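# Trace the printed board band with the pen block

## Task

Using the pen block, draw along the entire printed band on the board so that the centre line of the stroke stays on the band throughout. The nib marks the board anywhere the block slides, and any ink whose stroke centre falls off the band is penalised.

## Robot and tools

Setup. Four i2rt Big YAM arms (arm1 to arm4) share one scene frame, in metres, with the origin on the floor and +z up. Each arm's foot (base_link) faces its own +x. The feet are at: arm1 (+0.720, +1.315, +0.786), arm2 (-0.539, +1.403, +0.767), arm3 (-0.773, -1.270, +0.787), arm4 (+0.709, -1.401, +0.768). The tables under the arms are at z=+0.720. Each hand reaches about 1.07 m from its joint1 axis. Each arm ends in a five-finger right hand with a wrist camera on the little-finger side. A loose object may occasionally get nudged by an outside push.

Hand frame. The hand point sits 0.045 m in front of the palm. Its +z runs along straight fingers, +y points out of the palm, and +x runs across the palm away from the thumb. Straight fingers extend about 0.06 to 0.07 m past the point. A fixed wrist bracket on the little-finger side sticks out up to 0.10 m across the palm and can strike things. A wrap grip suits objects about 0.035 to 0.065 m thick, with the thumb turned in front of the palm. A thumb-and-index pinch can hold light items.

move. Each call carries an optional part for each of arm1, arm2, arm3 and arm4, plus an optional cameras list. Names can be arm1_cam_wrist to arm4_cam_wrist, cam_high, cam_wide or all. An empty list returns no images. Left out, you get none after an action, or all when the call has no action. A call with no arm parts just reports every arm in full. An arm's part can hold:
- joints: absolute targets keyed by name. Arm joints are in radians: joint1_rad -2.879..2.879 (base yaw, positive counter-clockwise seen from above), joint2_rad 0..3.141 (shoulder), joint3_rad 0..3.019 (elbow), joint4_rad -1.692..1.57 (hand pitch, positive raises the fingers), joint5_rad -1.57..1.57 (sideways, positive toward the arm's right), joint6_rad -2.094..2.094 (roll, positive clockwise seen from behind). Hand keys use -1..1 with +1 open: hand_little, hand_ring, hand_middle, hand_index, hand_thumb_bend, and hand_thumb_turn (-1 puts the thumb in front of the palm). Two keys are settings only. hand_force_limit maps -1..1 to roughly 0..10 N of closing force (15 N for the thumb). hand_speed runs -0.96..1, with full speed from +0.48 upward.
- target: one absolute hand pose as 7 numbers [x, y, z, qw, qx, qy, qz]. Position is in metres in the scene frame, followed by a wxyz quaternion, in the same layout as the printed hand line. The hand travels in a straight line from its current hand_target toward it. When you send target, joints may carry only the hand_ keys, or the call is refused.
- speed: the top hand speed along the path in m/s, 0.002 to 4.3, default 0.25. Rotation is capped at twice that value in rad/s.
- min_time_s: 0.1 to 8 s, the shortest duration allowed for that arm's joint motions.
All motions in one call begin together. Hand paths within a call end together, and they stop after 10 s whether or not they arrived. A call never lasts more than 15 s. Paths do not avoid obstacles. Hands lag and can overshoot, especially with the arm nearly straight. A fast, outstretched arm may swing up to about 30 degrees past its goal. An arm left out of a call may still be driving toward its previous target.

wait: seconds 0 to 10, plus an optional cameras list. It sends no new command and returns the state.
zoom_image: camera (one name) and region [x0, y0, x1, y1] in image pixels, with the origin at the top left. Images are 672x504, and the region can be at most 504 on each side. Only a camera in the latest set of images can be zoomed.
show_instructions: no arguments; shows the reference image pages.
finished_scene: optional scene=1. Ends the scene for good, so the drawing must already be complete.

Reading results. The line move lists the arms that got a motion. as last shown marks an arm with no command, whose status lines read not commanded. hand is the measured hand pose, which can be off at long reach. hand_target is the pose the held joint targets imply. joint_positions also shows the finger readings and the two settings. Joint velocities are in rad/s and read within noise when the arm is still. hand_stopped_by gives one word per motor (little, ring, middle, index, thumb_bend, thumb_turn): moving, target, force, stalled or fault. The *_load_n values are fingertip forces in N, positive when the finger is pushed open. A hand counts as done within 1 cm and 2 degrees. off_target means it is resting short of the goal. time_out is a stop; on_its_own then shows the target the arm is still pressing toward. not_followed, joint command not followed and pose unreachable mean a safety check withheld the motion. After a refused call, or one cut short by a stop, any later move, wait or finished_scene calls in the same reply are skipped. Joint torques are drive outputs that carry offsets. Torques 3 and 4 wrap around at ±28 N m. The scene keeps running while you think, with the last command held.

Fingers. A finger motor starts only when its own target changes. Closing stops once the load reaches hand_force_limit. For a gentle grip, close with hand_speed at -0.94 or lower. To squeeze harder, raise the limit and send a target that is more closed.

Cameras. Calibrations for the cameras are supplied in OpenCV form. The wrist cameras are fisheye; cam_high and cam_wide are fixed pinhole cameras. Wrist camera poses follow the arm and are updated in each result.

Avoid: hard contact between robots (this includes closing fingers on another hand), which fails the scene. Also avoid slamming fixed or heavy objects, dropping or flinging parts, pushing anything out of the work area, and overloading fingers. Keep motors from overheating: MOTOR HOT is a warning, and an OVER-TEMPERATURE FAULT drops the arm. Afterwards, resend any target flagged limit_stop_at_motor_heat. For this job, lift the pen block clear of the board whenever it moves off the band, since any sliding contact leaves ink.

Each tool is called after "Call:" as name([rows], argument=value, ...), one row to a line, values as JSON.

Reference images:

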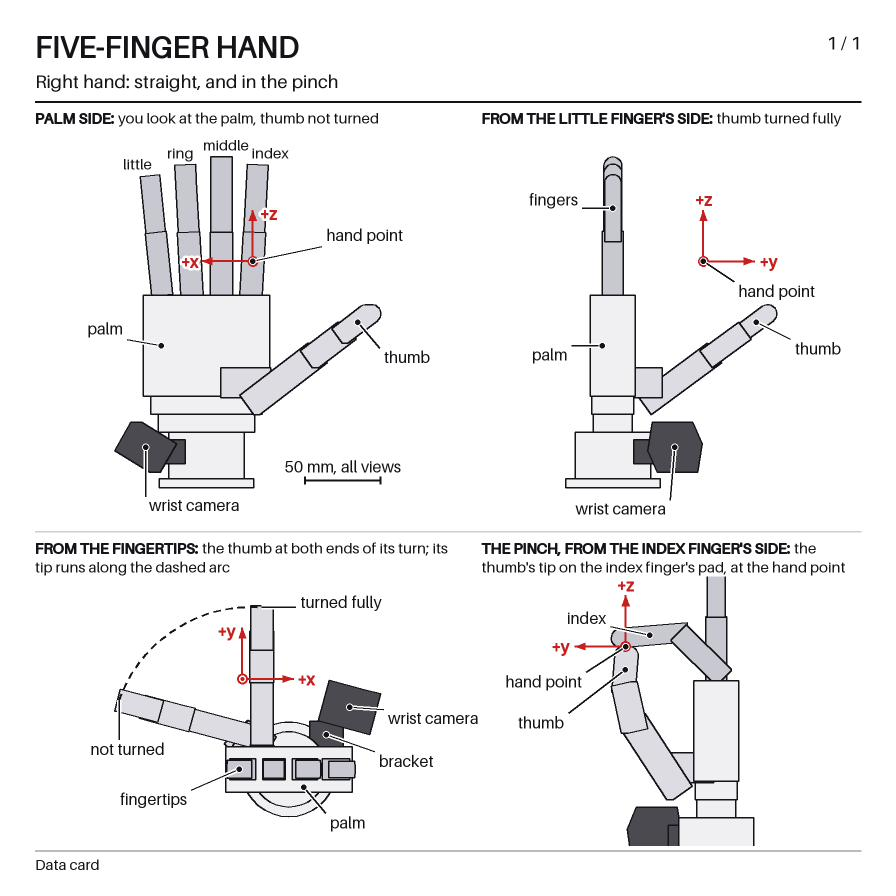

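## Session

Call:
move(cameras=["all"])

Scene clock: 0.00 s.
Joint torques (N m): no reading
Motor temperatures (°C): arm1=[31 19 29 26 26 24] | arm2=[27 21 25 28 22 25] | arm3=[21 24 21 20 31 24] | arm4=[21 28 23 28 26 21]
Heat: arm1: hottest joint1_rad 31 °C; arm2: hottest joint4_rad 28 °C; arm3: hottest joint5_rad 31 °C; arm4: hottest joint2_rad 28 °C.
Joint velocities: within noise
arm1.joint_positions: joint1_rad=-0.229 joint2_rad=+0.622 joint3_rad=+1.351 joint4_rad=-1.316 joint5_rad=-0.147 joint6_rad=-1.198 hand_little=+1.000 hand_ring=+1.000 hand_middle=+1.000 hand_index=+1.000 hand_thumb_turn=+1.000 hand_thumb_bend=+1.000 hand_force_limit=+0.000 hand_speed=-0.800
arm1.joint_status: not commanded
arm1.hand_stopped_by: target,target,target,target,target,target
arm1.little_load_n: 0.0
arm1.ring_load_n: 0.0
arm1.middle_load_n: 0.0
arm1.index_load_n: 0.0
arm1.thumb_bend_load_n: 0.0
arm1.thumb_turn_load_n: 0.0
arm1.hand: x=+0.5231 y=+1.1820 z=+1.2540 quat_wxyz=(+0.377, +0.162, -0.864, +0.291) (m; scene frame)
arm1.hand_target: x=+0.5231 y=+1.1821 z=+1.2654 quat_wxyz=(+0.388, +0.162, -0.858, +0.297) (m; scene frame)
arm1.hand_status: not commanded
arm2.joint_positions: joint1_rad=-0.624 joint2_rad=+0.514 joint3_rad=+1.332 joint4_rad=-1.311 joint5_rad=+0.037 joint6_rad=-1.462 hand_little=+1.000 hand_ring=+1.000 hand_middle=+1.000 hand_index=+1.000 hand_thumb_turn=+1.000 hand_thumb_bend=+1.000 hand_force_limit=+0.000 hand_speed=-0.800
arm2.joint_status: not commanded
arm2.hand_stopped_by: target,target,target,target,target,target
arm2.little_load_n: 0.0
arm2.ring_load_n: 0.0
arm2.middle_load_n: 0.0
arm2.index_load_n: 0.0
arm2.thumb_bend_load_n: 0.0
arm2.thumb_turn_load_n: 0.0
arm2.hand: x=-0.6468 y=+1.2219 z=+1.2640 quat_wxyz=(+0.399, +0.485, -0.707, +0.326) (m; scene frame)
arm2.hand_target: x=-0.6462 y=+1.2240 z=+1.2724 quat_wxyz=(+0.406, +0.482, -0.702, +0.332) (m; scene frame)
arm2.hand_status: not commanded
arm3.joint_positions: joint1_rad=+0.729 joint2_rad=+0.619 joint3_rad=+1.388 joint4_rad=-1.505 joint5_rad=-0.205 joint6_rad=-0.886 hand_little=+1.000 hand_ring=+1.000 hand_middle=+1.000 hand_index=+1.000 hand_thumb_turn=+1.000 hand_thumb_bend=+1.000 hand_force_limit=+0.000 hand_speed=-0.800
arm3.joint_status: not commanded
arm3.hand_stopped_by: target,target,target,target,target,target
arm3.little_load_n: -0.5
arm3.ring_load_n: 0.0
arm3.middle_load_n: 0.0
arm3.index_load_n: 0.0
arm3.thumb_bend_load_n: 0.0
arm3.thumb_turn_load_n: 0.0
arm3.hand: x=-0.7769 y=-1.0803 z=+1.2294 quat_wxyz=(-0.403, +0.809, +0.418, +0.085) (m; scene frame)
arm3.hand_target: x=-0.7767 y=-1.0802 z=+1.2384 quat_wxyz=(-0.412, +0.805, +0.417, +0.091) (m; scene frame)
arm3.hand_status: not commanded
arm4.joint_positions: joint1_rad=-0.120 joint2_rad=+0.615 joint3_rad=+1.418 joint4_rad=-1.409 joint5_rad=+0.049 joint6_rad=-1.319 hand_little=+1.000 hand_ring=+1.000 hand_middle=+1.000 hand_index=+1.000 hand_thumb_turn=+1.000 hand_thumb_bend=+1.000 hand_force_limit=+0.000 hand_speed=-0.800
arm4.joint_status: not commanded
arm4.hand_stopped_by: target,target,target,target,target,target
arm4.little_load_n: 0.0
arm4.ring_load_n: 0.0
arm4.middle_load_n: 0.0
arm4.index_load_n: 0.0
arm4.thumb_bend_load_n: 0.0
arm4.thumb_turn_load_n: 0.0
arm4.hand: x=+0.7258 y=-1.1808 z=+1.2582 quat_wxyz=(-0.385, +0.646, +0.607, +0.258) (m; scene frame)
arm4.hand_target: x=+0.7261 y=-1.1821 z=+1.2654 quat_wxyz=(-0.392, +0.643, +0.604, +0.262) (m; scene frame)
arm4.hand_status: not commanded
pictures: arm1_cam_wrist, arm2_cam_wrist, arm3_cam_wrist, arm4_cam_wrist, cam_high, cam_wide

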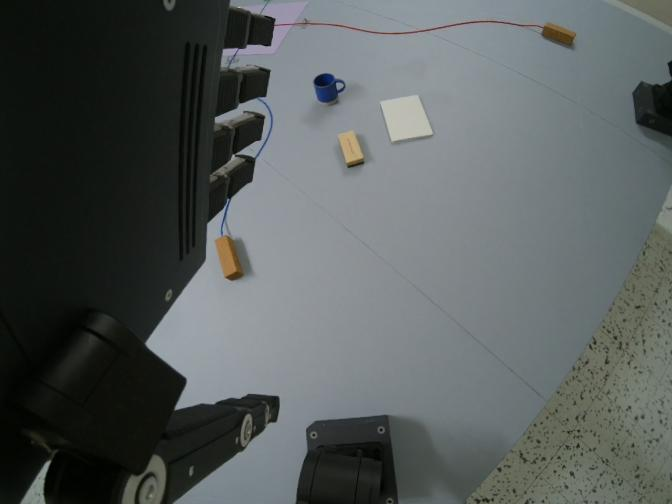

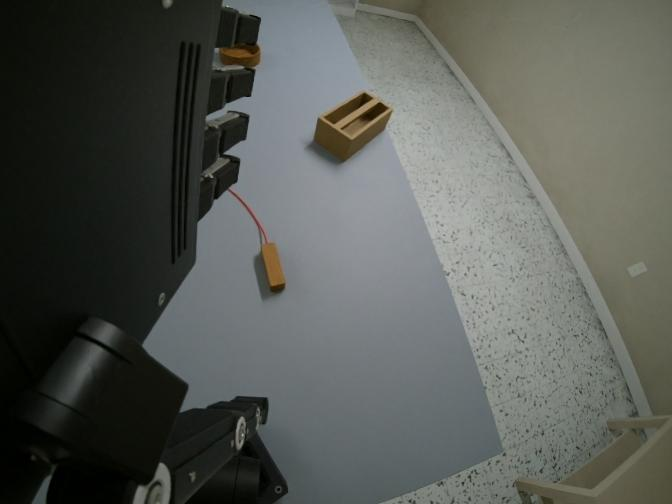

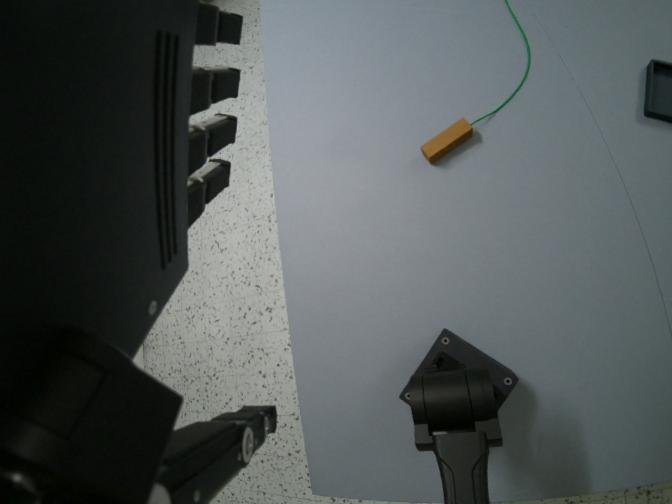

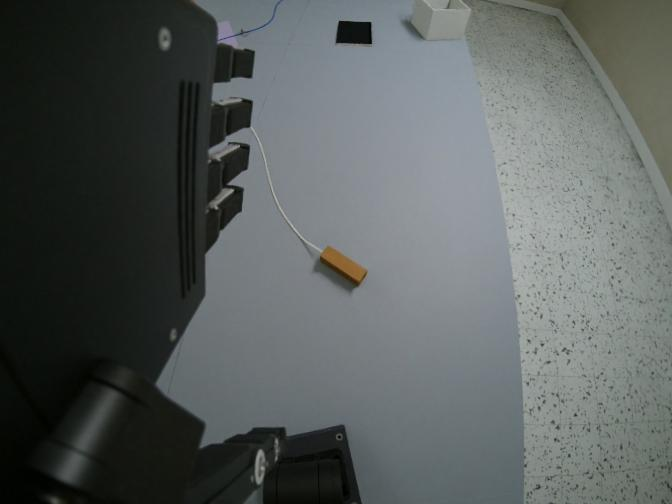

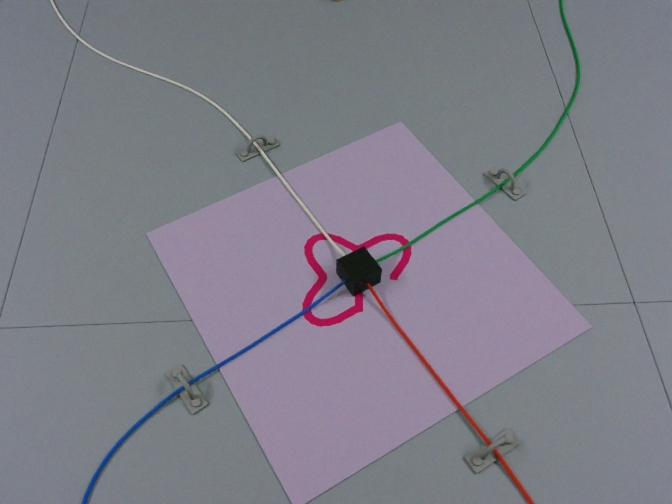

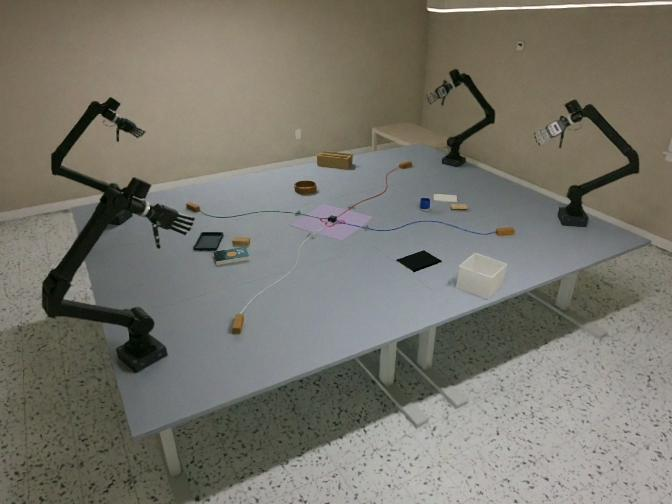

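Call:
zoom_image(camera="cam_high", region=[270, 200, 450, 350])

Call:
zoom_image(camera="cam_high", region=[130, 100, 634, 504])

Call:
zoom_image(camera="cam_wide", region=[180, 130, 530, 350])

Scaled by 2.800 from the camera's image (finer frame: 960x720).

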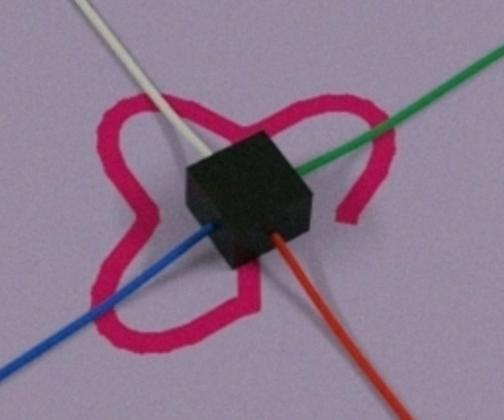

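Scaled by 1.000.

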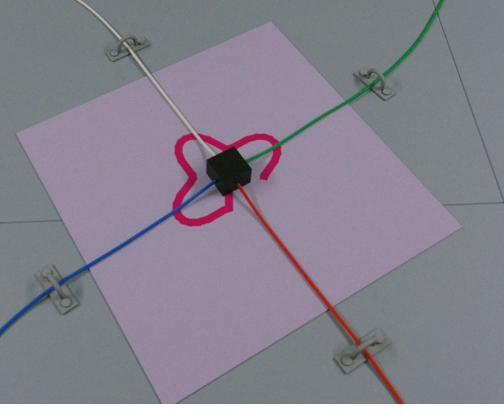

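Scaled by 1.440 from the camera's image (finer frame: 960x720).

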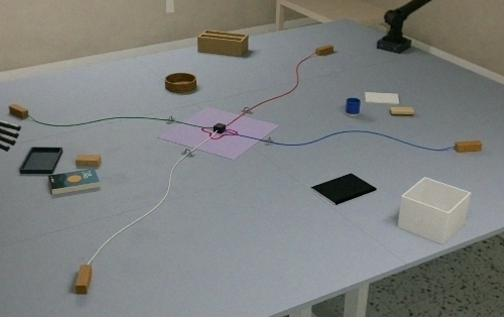

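Call:
zoom_image(camera="cam_high", region=[295, 225, 355, 285])

Call:
zoom_image(camera="cam_high", region=[295, 275, 355, 335])

Call:
zoom_image(camera="cam_high", region=[355, 225, 415, 285])

Call:
zoom_image(camera="cam_high", region=[330, 240, 390, 300])

Scaled by 8.400 from the camera's image (finer frame: 960x720).

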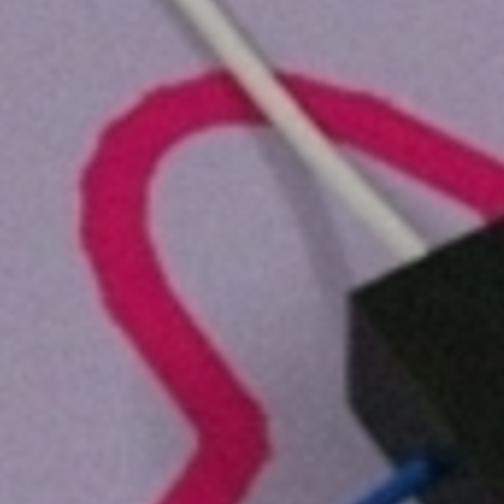

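Scaled by 8.400 from the camera's image (finer frame: 960x720).

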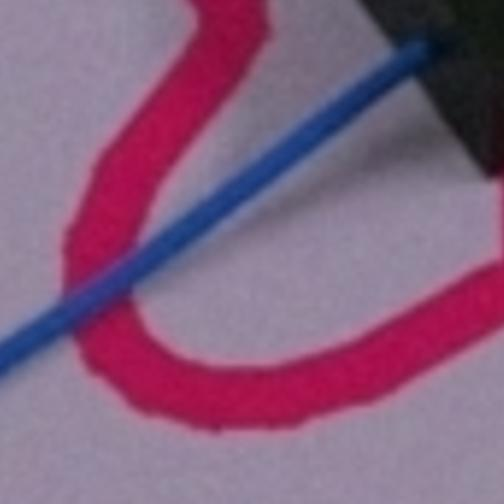

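Scaled by 8.400 from the camera's image (finer frame: 960x720).

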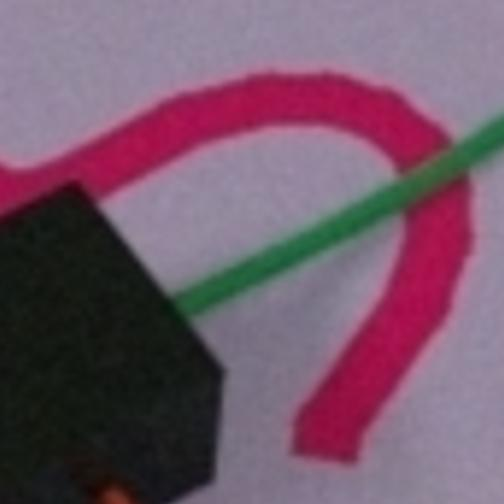

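Scaled by 8.400 from the camera's image (finer frame: 960x720).

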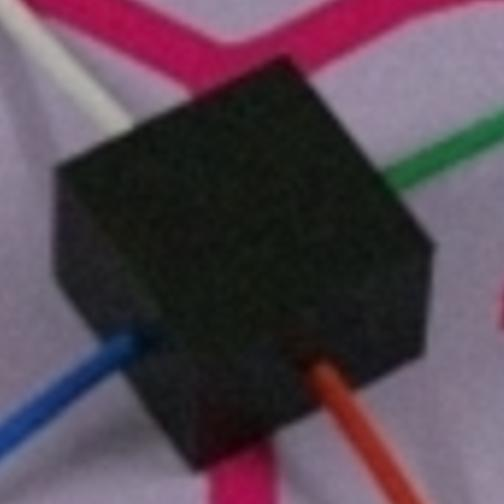

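Call:
zoom_image(camera="arm1_cam_wrist", region=[180, 200, 300, 300])

Call:
zoom_image(camera="arm2_cam_wrist", region=[210, 210, 330, 310])

Call:
zoom_image(camera="arm3_cam_wrist", region=[390, 90, 510, 190])

Call:
zoom_image(camera="arm4_cam_wrist", region=[280, 220, 400, 320])

Call:
zoom_image(camera="cam_wide", region=[380, 140, 540, 260])

Call:
zoom_image(camera="cam_wide", region=[160, 180, 320, 350])

Scaled by 4.200 from the camera's image (finer frame: 960x720).

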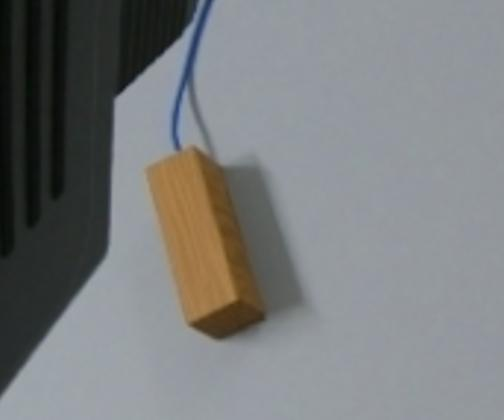

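Scaled by 4.200 from the camera's image (finer frame: 960x720).

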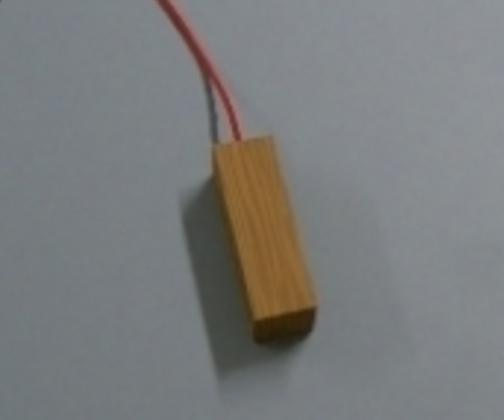

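Scaled by 4.200 from the camera's image (finer frame: 960x720).

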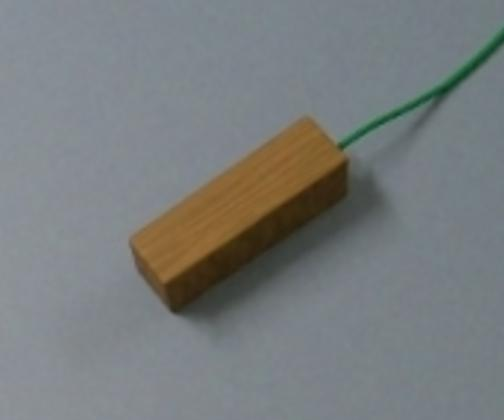

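Scaled by 4.200 from the camera's image (finer frame: 960x720).

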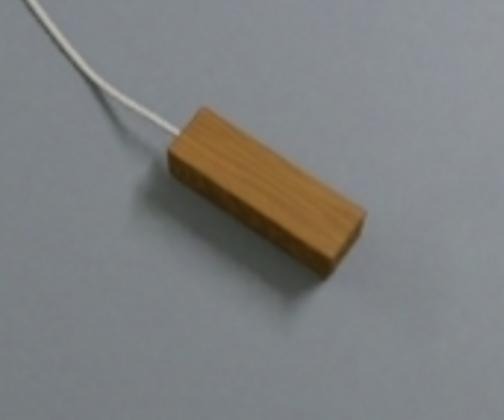

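Scaled by 3.150 from the camera's image (finer frame: 960x720).

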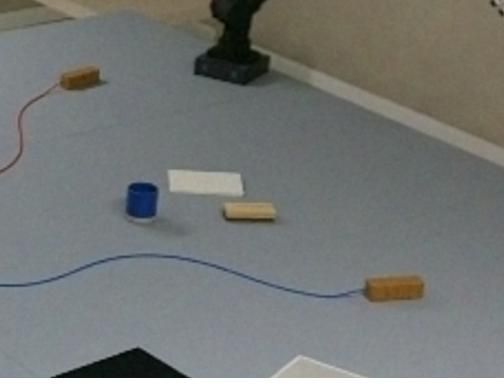

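Scaled by 2.965 from the camera's image (finer frame: 960x720).

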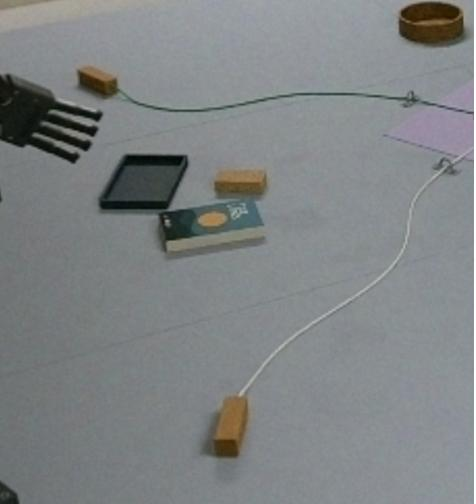

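Call:
move(arm1={"joints": {"joint1_rad": 0.223, "joint2_rad": 1.75, "joint3_rad": 1.503, "joint4_rad": -1.40, "joint5_rad": -0.95, "joint6_rad": -1.775, "hand_thumb_turn": -1, "hand_thumb_bend": 0.6, "hand_index": 0.4, "hand_middle": 0.4, "hand_speed": -0.5}, "min_time_s": 5}, arm2={"joints": {"joint1_rad": -0.332, "joint2_rad": 1.20, "joint3_rad": 1.0, "joint4_rad": -1.19, "joint5_rad": 0.95, "joint6_rad": 1.464, "hand_thumb_turn": -1, "hand_thumb_bend": 0.6, "hand_index": 0.4, "hand_middle": 0.4, "hand_speed": -0.5}, "min_time_s": 5}, arm3={"joints": {"joint1_rad": 0.234, "joint2_rad": 1.27, "joint3_rad": 1.014, "joint4_rad": -0.45, "joint5_rad": -0.64, "joint6_rad": -0.552, "hand_thumb_turn": -1, "hand_thumb_bend": 0.6, "hand_index": 0.4, "hand_middle": 0.4, "hand_speed": -0.5}, "min_time_s": 5}, arm4={"joints": {"joint1_rad": -0.227, "joint2_rad": 0.95, "joint3_rad": 0.83, "joint4_rad": -0.5, "joint5_rad": 0.5, "joint6_rad": 0.396, "hand_thumb_turn": -1, "hand_thumb_bend": 0.6, "hand_index": 0.4, "hand_middle": 0.4, "hand_speed": -0.5}, "min_time_s": 5}, cameras=["all"])

Scene clock: 453.23 s.
Joint torques (N m): arm1=[0.56 -14.33 11.02 -0.23 -0.8 0.04] | arm2=[0.09 -7.53 8.2 0.85 0.86 0.08] | arm3=[0.5 -9.23 10.71 2.35 -0.51 0.02] | arm4=[1.85 -3.14 11.22 2.32 0.5 0.05]
Motor temperatures (°C): arm1=[29 19 36 25 23 22] | arm2=[25 21 37 26 22 23] | arm3=[21 23 31 19 26 22] | arm4=[20 27 34 24 22 21]
Heat: arm1: hottest joint3_rad 36 °C; arm2: hottest joint3_rad 37 °C; arm3: hottest joint3_rad 31 °C; arm4: hottest joint3_rad 34 °C.
move: arm1 done; arm2 done; arm3 done; arm4 done
Joint velocities: within noise
arm1.joint_positions: joint1_rad=+0.214 joint2_rad=+1.744 joint3_rad=+1.462 joint4_rad=-1.392 joint5_rad=-0.947 joint6_rad=-1.766 hand_little=+1.000 hand_ring=+1.000 hand_middle=+0.400 hand_index=+0.400 hand_thumb_turn=-1.000 hand_thumb_bend=+0.600 hand_force_limit=+0.000 hand_speed=-0.500
arm1.joint_status: all done
arm1.hand_stopped_by: target,target,target,target,target,target
arm1.little_load_n: 0.0
arm1.ring_load_n: 0.0
arm1.middle_load_n: 0.0
arm1.index_load_n: 0.0
arm1.thumb_bend_load_n: 0.0
arm1.thumb_turn_load_n: 0.0
arm1.hand: x=+0.6134 y=+0.8343 z=+0.9356 quat_wxyz=(-0.241, +0.521, -0.720, +0.389)
arm1.hand_target: x=+0.6124 y=+0.8218 z=+0.9473 quat_wxyz=(-0.231, +0.532, -0.712, +0.396)
arm1.hand_status: not commanded
arm2.joint_positions: joint1_rad=-0.343 joint2_rad=+1.189 joint3_rad=+1.015 joint4_rad=-1.201 joint5_rad=+0.949 joint6_rad=+1.449 hand_little=+1.000 hand_ring=+1.000 hand_middle=+0.400 hand_index=+0.400 hand_thumb_turn=-1.000 hand_thumb_bend=+0.600 hand_force_limit=+0.000 hand_speed=-0.500
arm2.joint_status: all done
arm2.hand_stopped_by: target,target,target,target,target,target
arm2.little_load_n: 0.0
arm2.ring_load_n: 0.0
arm2.middle_load_n: -0.5
arm2.index_load_n: 0.5
arm2.thumb_bend_load_n: 0.0
arm2.thumb_turn_load_n: 0.0
arm2.hand: x=-0.6431 y=+1.0096 z=+0.9802 quat_wxyz=(+0.276, -0.607, -0.644, +0.375)
arm2.hand_target: x=-0.6393 y=+1.0086 z=+0.9709 quat_wxyz=(+0.276, -0.605, -0.646, +0.374)
arm2.hand_status: not commanded
arm3.joint_positions: joint1_rad=+0.248 joint2_rad=+1.263 joint3_rad=+1.017 joint4_rad=-0.464 joint5_rad=-0.637 joint6_rad=-0.565 hand_little=+1.000 hand_ring=+1.000 hand_middle=+0.400 hand_index=+0.400 hand_thumb_turn=-1.000 hand_thumb_bend=+0.600 hand_force_limit=+0.000 hand_speed=-0.500
arm3.joint_status: all done
arm3.hand_stopped_by: target,target,target,target,target,target
arm3.little_load_n: 0.0
arm3.ring_load_n: 0.0
arm3.middle_load_n: 0.0
arm3.index_load_n: 0.0
arm3.thumb_bend_load_n: 0.0
arm3.thumb_turn_load_n: 0.0
arm3.hand: x=-0.6398 y=-0.7975 z=+0.9966 quat_wxyz=(-0.484, +0.860, +0.156, -0.051)
arm3.hand_target: x=-0.6335 y=-0.7971 z=+0.9946 quat_wxyz=(-0.485, +0.860, +0.146, -0.050)
arm3.hand_status: not commanded
arm4.joint_positions: joint1_rad=-0.215 joint2_rad=+0.937 joint3_rad=+0.838 joint4_rad=-0.514 joint5_rad=+0.497 joint6_rad=+0.387 hand_little=+1.000 hand_ring=+1.000 hand_middle=+0.400 hand_index=+0.400 hand_thumb_turn=-1.000 hand_thumb_bend=+0.600 hand_force_limit=+0.000 hand_speed=-0.500
arm4.joint_status: all done
arm4.hand_stopped_by: target,target,target,target,target,target
arm4.little_load_n: 0.0
arm4.ring_load_n: 0.0
arm4.middle_load_n: 0.0
arm4.index_load_n: 0.0
arm4.thumb_bend_load_n: 0.0
arm4.thumb_turn_load_n: 0.0
arm4.hand: x=+0.7056 y=-0.9697 z=+1.0135 quat_wxyz=(-0.485, +0.839, -0.227, +0.096)
arm4.hand_target: x=+0.7106 y=-0.9671 z=+1.0068 quat_wxyz=(-0.482, +0.838, -0.235, +0.099)
arm4.hand_status: not commanded
pictures: arm1_cam_wrist, arm2_cam_wrist, arm3_cam_wrist, arm4_cam_wrist, cam_high, cam_wide
arm1_cam_wrist: T_world_to_cam=[[-0.59347, -0.13634, -0.79323, 1.22136], [-0.29147, 0.95506, 0.05391, -0.6721], [0.75023, 0.2632, -0.60654, 0.00248]] pos_world=[0.52707, 0.80776, 1.00655]
arm2_cam_wrist: T_world_to_cam=[[0.52894, 0.28118, -0.80073, 0.83752], [0.66838, -0.71944, 0.18887, 0.96494], [-0.52297, -0.63509, -0.56847, 0.9813]] pos_world=[-0.57474, 1.08194, 1.04622]
arm3_cam_wrist: T_world_to_cam=[[0.46339, -0.44166, -0.76825, 0.7041], [-0.61341, -0.78554, 0.08161, -1.10827], [-0.63953, 0.43343, -0.63493, 0.68425]] pos_world=[-0.56849, -0.85619, 1.06582]
arm4_cam_wrist: T_world_to_cam=[[-0.10384, -0.54808, -0.82995, 0.38292], [-0.98938, -0.02844, 0.14256, 0.5314], [-0.10174, 0.83594, -0.53931, 1.5456]] pos_world=[0.72277, -1.06705, 1.0756]

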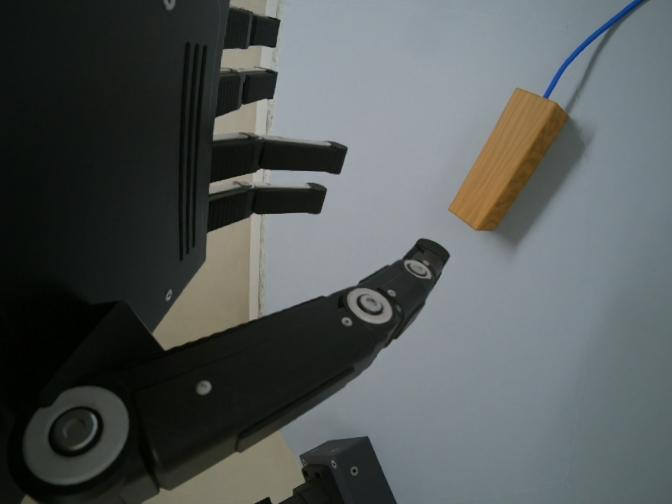

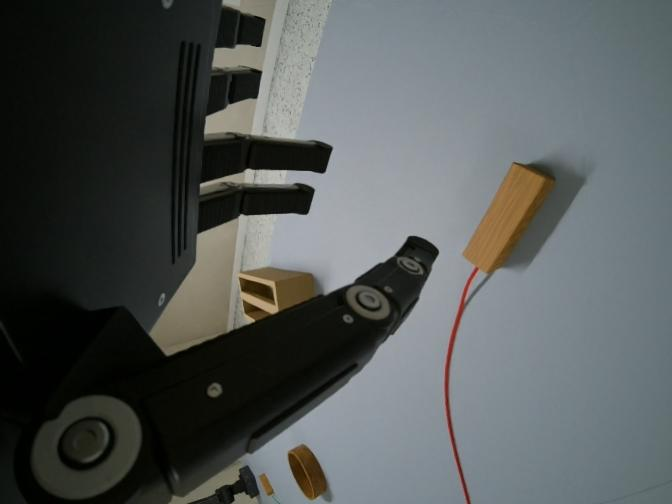

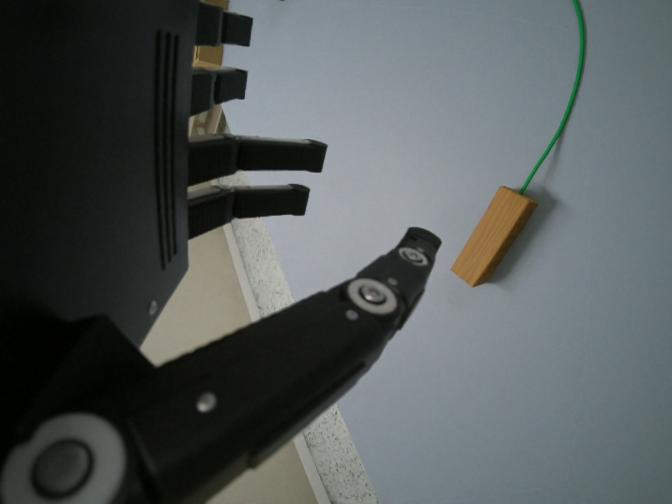

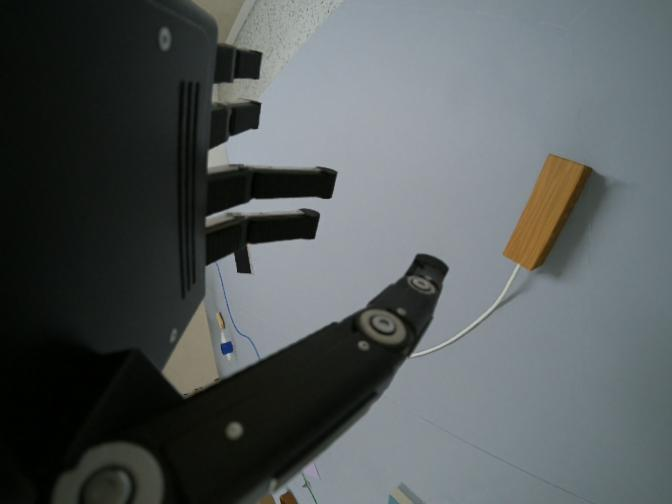

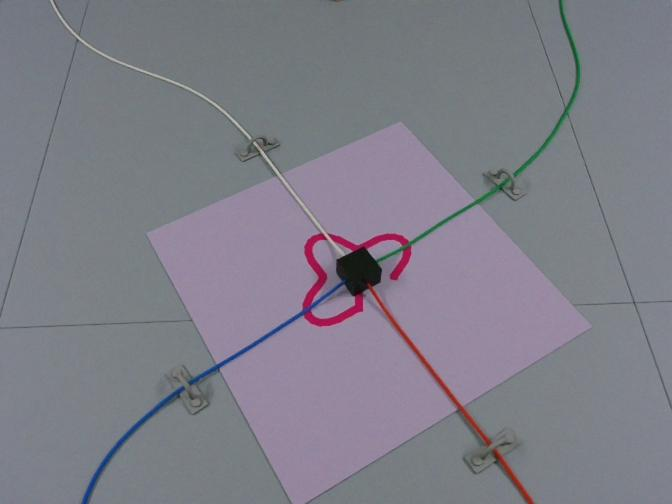

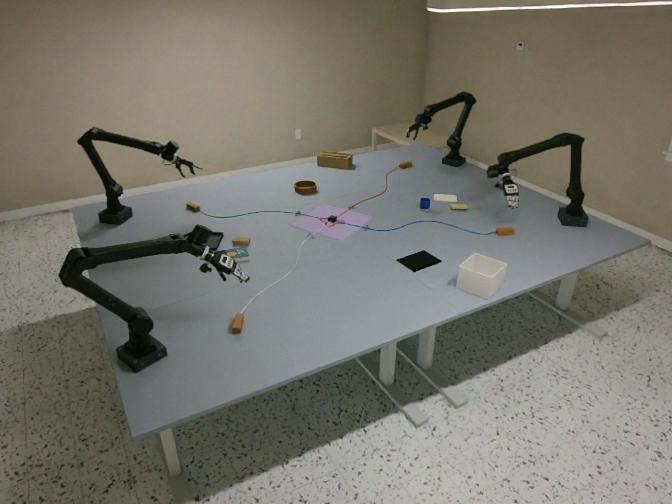

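Call:
zoom_image(camera="arm1_cam_wrist", region=[430, 70, 590, 250])

Call:
zoom_image(camera="arm2_cam_wrist", region=[430, 140, 590, 300])

Call:
zoom_image(camera="arm3_cam_wrist", region=[430, 160, 570, 300])

Call:
zoom_image(camera="arm4_cam_wrist", region=[480, 140, 620, 280])

Scaled by 2.800 from the camera's image (finer frame: 960x720).

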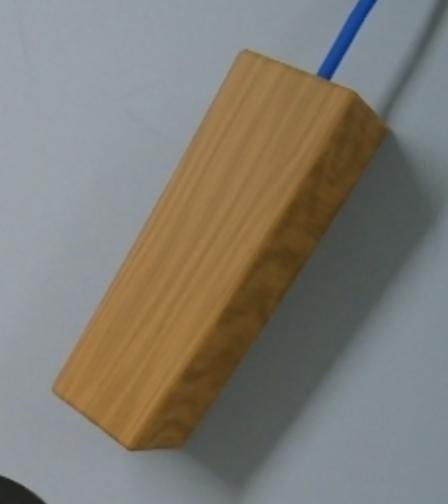

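Scaled by 3.150 from the camera's image (finer frame: 960x720).

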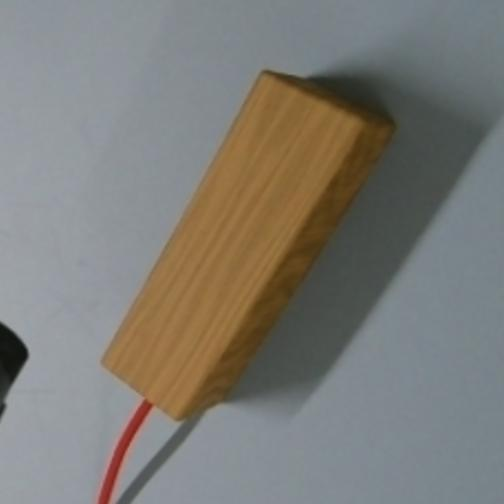

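Scaled by 3.600 from the camera's image (finer frame: 960x720).

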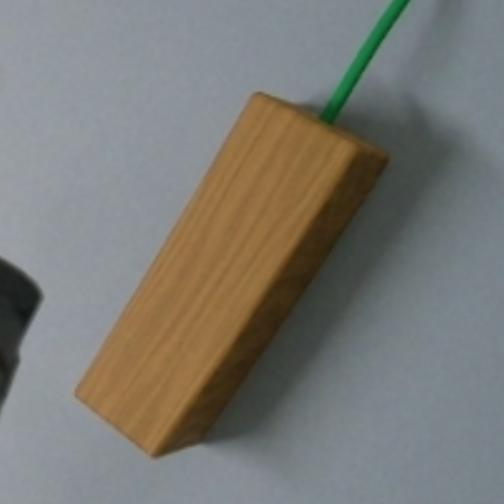

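Scaled by 3.600 from the camera's image (finer frame: 960x720).

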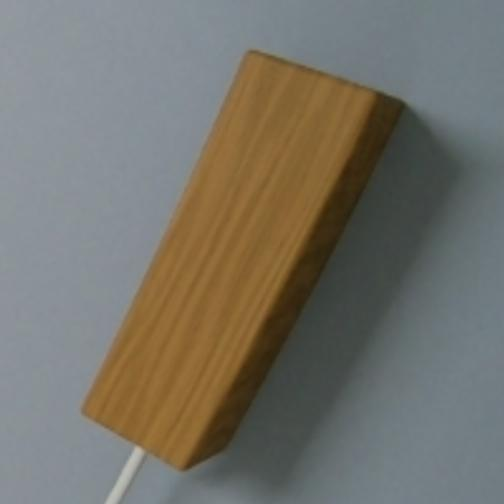

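Call:
move(arm1={"target": [0.6485, 0.7857, 0.825, 0.2625, -0.5043, 0.7297, -0.3798], "speed": 0.1}, arm2={"target": [-0.6573, 0.9645, 0.82, 0.3093, -0.5941, -0.6586, 0.3428], "speed": 0.1}, arm3={"target": [-0.6868, -0.7849, 0.82, 0.4564, -0.8769, -0.1338, 0.0696], "speed": 0.1}, arm4={"target": [0.7052, -0.9456, 0.82, 0.4475, -0.8597, 0.2184, -0.1137], "speed": 0.1}, cameras=["arm1_cam_wrist", "arm2_cam_wrist", "arm3_cam_wrist", "arm4_cam_wrist"])

Scene clock: 534.50 s.
Joint torques (N m): arm1=[0.67 -15.79 6.98 0.76 -0.8 0.2] | arm2=[-1.38 -10.93 6.95 0.79 0.75 -0.18] | arm3=[3.02 -10.46 8.49 2.32 -0.28 0] | arm4=[2.14 -5.77 8.85 2.22 0.28 -0.1]
Motor temperatures (°C): arm1=[28 21 39 24 24 22] | arm2=[24 22 36 26 24 22] | arm3=[20 23 31 20 25 21] | arm4=[20 27 38 24 22 21]
Heat: arm1: hottest joint3_rad 39 °C; arm2: hottest joint3_rad 36 °C; arm3: hottest joint3_rad 31 °C; arm4: hottest joint3_rad 38 °C.
move: arm1 done; arm2 off_target; arm3 done; arm4 done
Joint velocities: within noise
arm1.joint_positions: joint1_rad=+0.298 joint2_rad=+1.925 joint3_rad=+1.417 joint4_rad=-1.078 joint5_rad=-0.956 joint6_rad=-1.592 hand_little=+1.000 hand_ring=+1.000 hand_middle=+0.400 hand_index=+0.400 hand_thumb_turn=-1.000 hand_thumb_bend=+0.600 hand_force_limit=+0.000 hand_speed=-0.500
arm1.joint_status: not commanded
arm1.hand_stopped_by: target,target,target,target,target,target
arm1.little_load_n: 0.0
arm1.ring_load_n: 0.0
arm1.middle_load_n: 0.0
arm1.index_load_n: 0.0
arm1.thumb_bend_load_n: 0.0
arm1.thumb_turn_load_n: 0.0
arm1.hand: x=+0.6430 y=+0.7885 z=+0.8284 quat_wxyz=(-0.259, +0.504, -0.731, +0.380)
arm1.hand_target: x=+0.6484 y=+0.7858 z=+0.8250 quat_wxyz=(-0.263, +0.504, -0.730, +0.380)
arm1.hand_status: done (0.007 m and 0.4 deg from the pose sent, 0.126 m and 3.4 deg at the start)
arm2.joint_positions: joint1_rad=-0.368 joint2_rad=+1.521 joint3_rad=+0.919 joint4_rad=-0.818 joint5_rad=+0.949 joint6_rad=+1.417 hand_little=+1.000 hand_ring=+1.000 hand_middle=+0.400 hand_index=+0.400 hand_thumb_turn=-1.000 hand_thumb_bend=+0.600 hand_force_limit=+0.000 hand_speed=-0.500
arm2.joint_status: not commanded
arm2.hand_stopped_by: target,target,target,target,target,target
arm2.little_load_n: 0.0
arm2.ring_load_n: 0.0
arm2.middle_load_n: 0.0
arm2.index_load_n: 0.0
arm2.thumb_bend_load_n: 0.0
arm2.thumb_turn_load_n: 0.0
arm2.hand: x=-0.6525 y=+0.9584 z=+0.8311 quat_wxyz=(+0.301, -0.598, -0.654, +0.353)
arm2.hand_target: x=-0.6572 y=+0.9648 z=+0.8203 quat_wxyz=(+0.309, -0.594, -0.659, +0.343)
arm2.hand_status: off_target (0.014 m and 1.6 deg from the pose sent, 0.167 m and 5.7 deg at the start)
arm3.joint_positions: joint1_rad=+0.350 joint2_rad=+1.514 joint3_rad=+0.761 joint4_rad=+0.021 joint5_rad=-0.541 joint6_rad=-0.458 hand_little=+1.000 hand_ring=+1.000 hand_middle=+0.400 hand_index=+0.400 hand_thumb_turn=-1.000 hand_thumb_bend=+0.600 hand_force_limit=+0.000 hand_speed=-0.500
arm3.joint_status: not commanded
arm3.hand_stopped_by: target,target,target,target,target,target
arm3.little_load_n: 0.0
arm3.ring_load_n: 0.0
arm3.middle_load_n: 0.0
arm3.index_load_n: 0.0
arm3.thumb_bend_load_n: 0.5
arm3.thumb_turn_load_n: 0.0
arm3.hand: x=-0.6799 y=-0.7875 z=+0.8226 quat_wxyz=(-0.456, +0.877, +0.133, -0.065)
arm3.hand_target: x=-0.6868 y=-0.7850 z=+0.8201 quat_wxyz=(-0.456, +0.877, +0.134, -0.070)
arm3.hand_status: done (0.008 m and 0.5 deg from the pose sent, 0.183 m and 5.0 deg at the start)
arm4.joint_positions: joint1_rad=-0.215 joint2_rad=+1.290 joint3_rad=+0.591 joint4_rad=+0.005 joint5_rad=+0.498 joint6_rad=+0.384 hand_little=+1.000 hand_ring=+1.000 hand_middle=+0.400 hand_index=+0.400 hand_thumb_turn=-1.000 hand_thumb_bend=+0.600 hand_force_limit=+0.000 hand_speed=-0.500
arm4.joint_status: not commanded
arm4.hand_stopped_by: target,target,target,target,target,target
arm4.little_load_n: 0.0
arm4.ring_load_n: 0.0
arm4.middle_load_n: 0.0
arm4.index_load_n: -0.5
arm4.thumb_bend_load_n: 0.0
arm4.thumb_turn_load_n: 0.0
arm4.hand: x=+0.7014 y=-0.9447 z=+0.8277 quat_wxyz=(-0.452, +0.858, -0.219, +0.110)
arm4.hand_target: x=+0.7051 y=-0.9458 z=+0.8201 quat_wxyz=(-0.447, +0.860, -0.218, +0.114)
arm4.hand_status: done (0.009 m and 0.7 deg from the pose sent, 0.195 m and 5.4 deg at the start)
arm1_cam_wrist: T_world_to_cam=[[-0.57548, -0.08718, -0.81316, 1.11378], [-0.27631, 0.95656, 0.09299, -0.65715], [0.76973, 0.2782, -0.57456, -0.12353]] pos_world=[0.55446, 0.76007, 0.89582]
arm2_cam_wrist: T_world_to_cam=[[0.52672, 0.33363, -0.78183, 0.67013], [0.66414, -0.73558, 0.13354, 1.02135], [-0.53055, -0.58959, -0.60902, 0.84433]] pos_world=[-0.58333, 1.02552, 0.90176]
arm3_cam_wrist: T_world_to_cam=[[0.42189, -0.50794, -0.75101, 0.49883], [-0.63015, -0.75983, 0.15991, -1.16642], [-0.65186, 0.40578, -0.64064, 0.51829]] pos_world=[-0.60762, -0.84322, 0.89318]
arm4_cam_wrist: T_world_to_cam=[[-0.09191, -0.61394, -0.78399, 0.13335], [-0.99111, -0.01967, 0.13159, 0.57305], [-0.09621, 0.78911, -0.60667, 1.43172]] pos_world=[0.71797, -1.03665, 0.89772]

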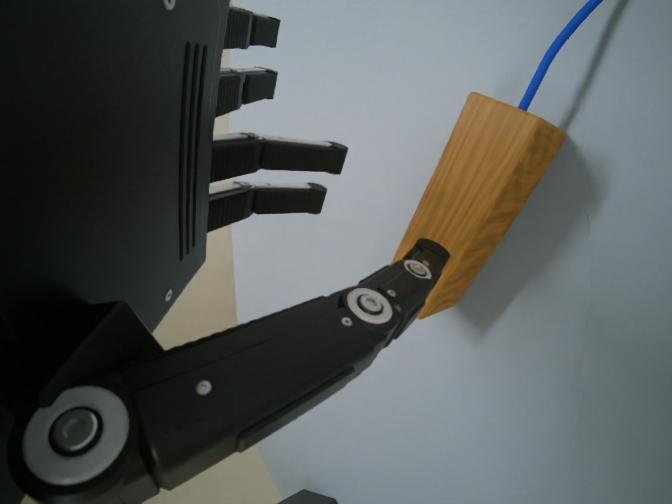

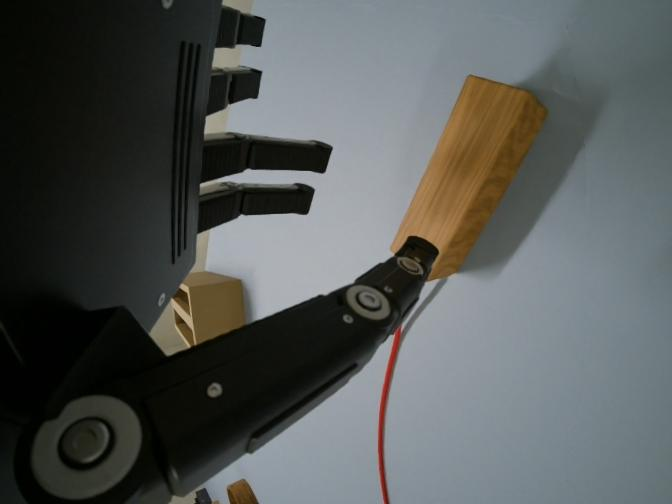

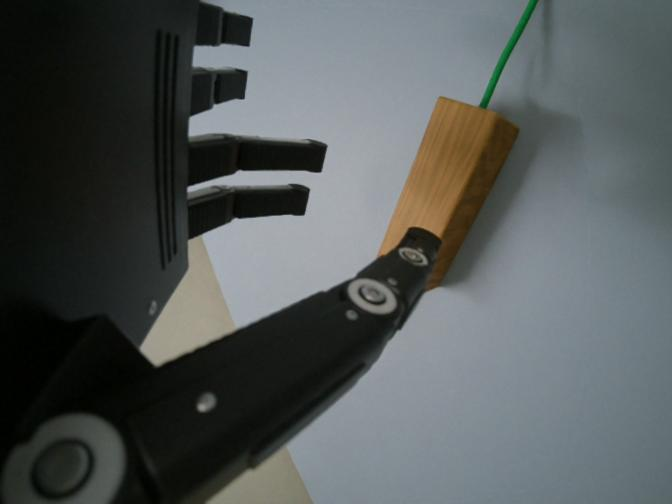

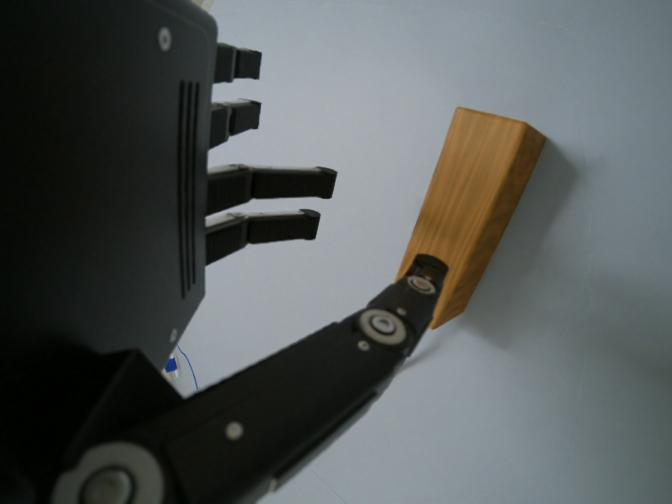

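Call:
zoom_image(camera="arm1_cam_wrist", region=[380, 80, 580, 330])

Call:
zoom_image(camera="arm2_cam_wrist", region=[380, 60, 580, 310])

Call:
zoom_image(camera="arm3_cam_wrist", region=[360, 70, 560, 320])

Call:
zoom_image(camera="arm4_cam_wrist", region=[380, 90, 580, 340])

Scaled by 2.016 from the camera's image (finer frame: 960x720).

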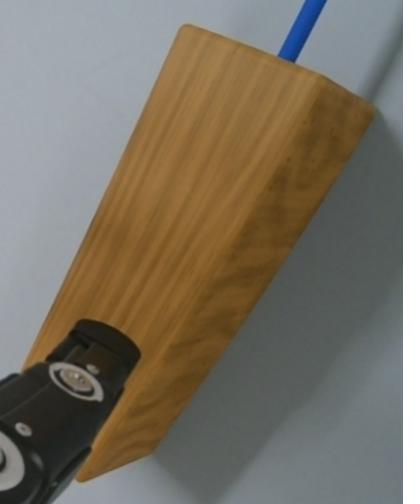

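Scaled by 2.016 from the camera's image (finer frame: 960x720).

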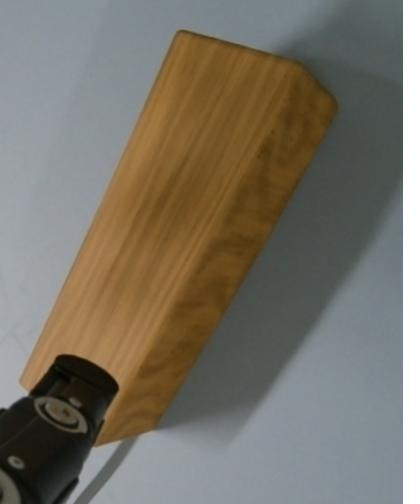

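Scaled by 2.016 from the camera's image (finer frame: 960x720).

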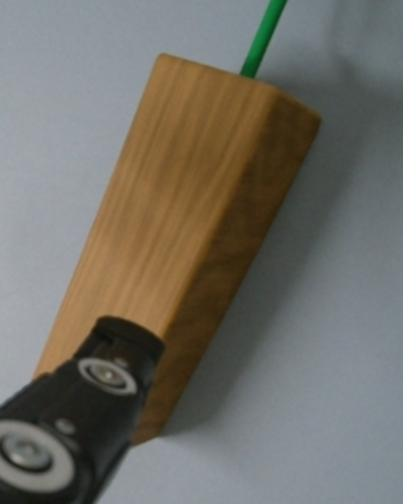

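Scaled by 2.016 from the camera's image (finer frame: 960x720).

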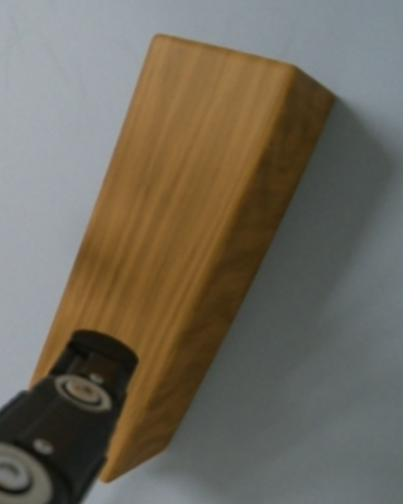

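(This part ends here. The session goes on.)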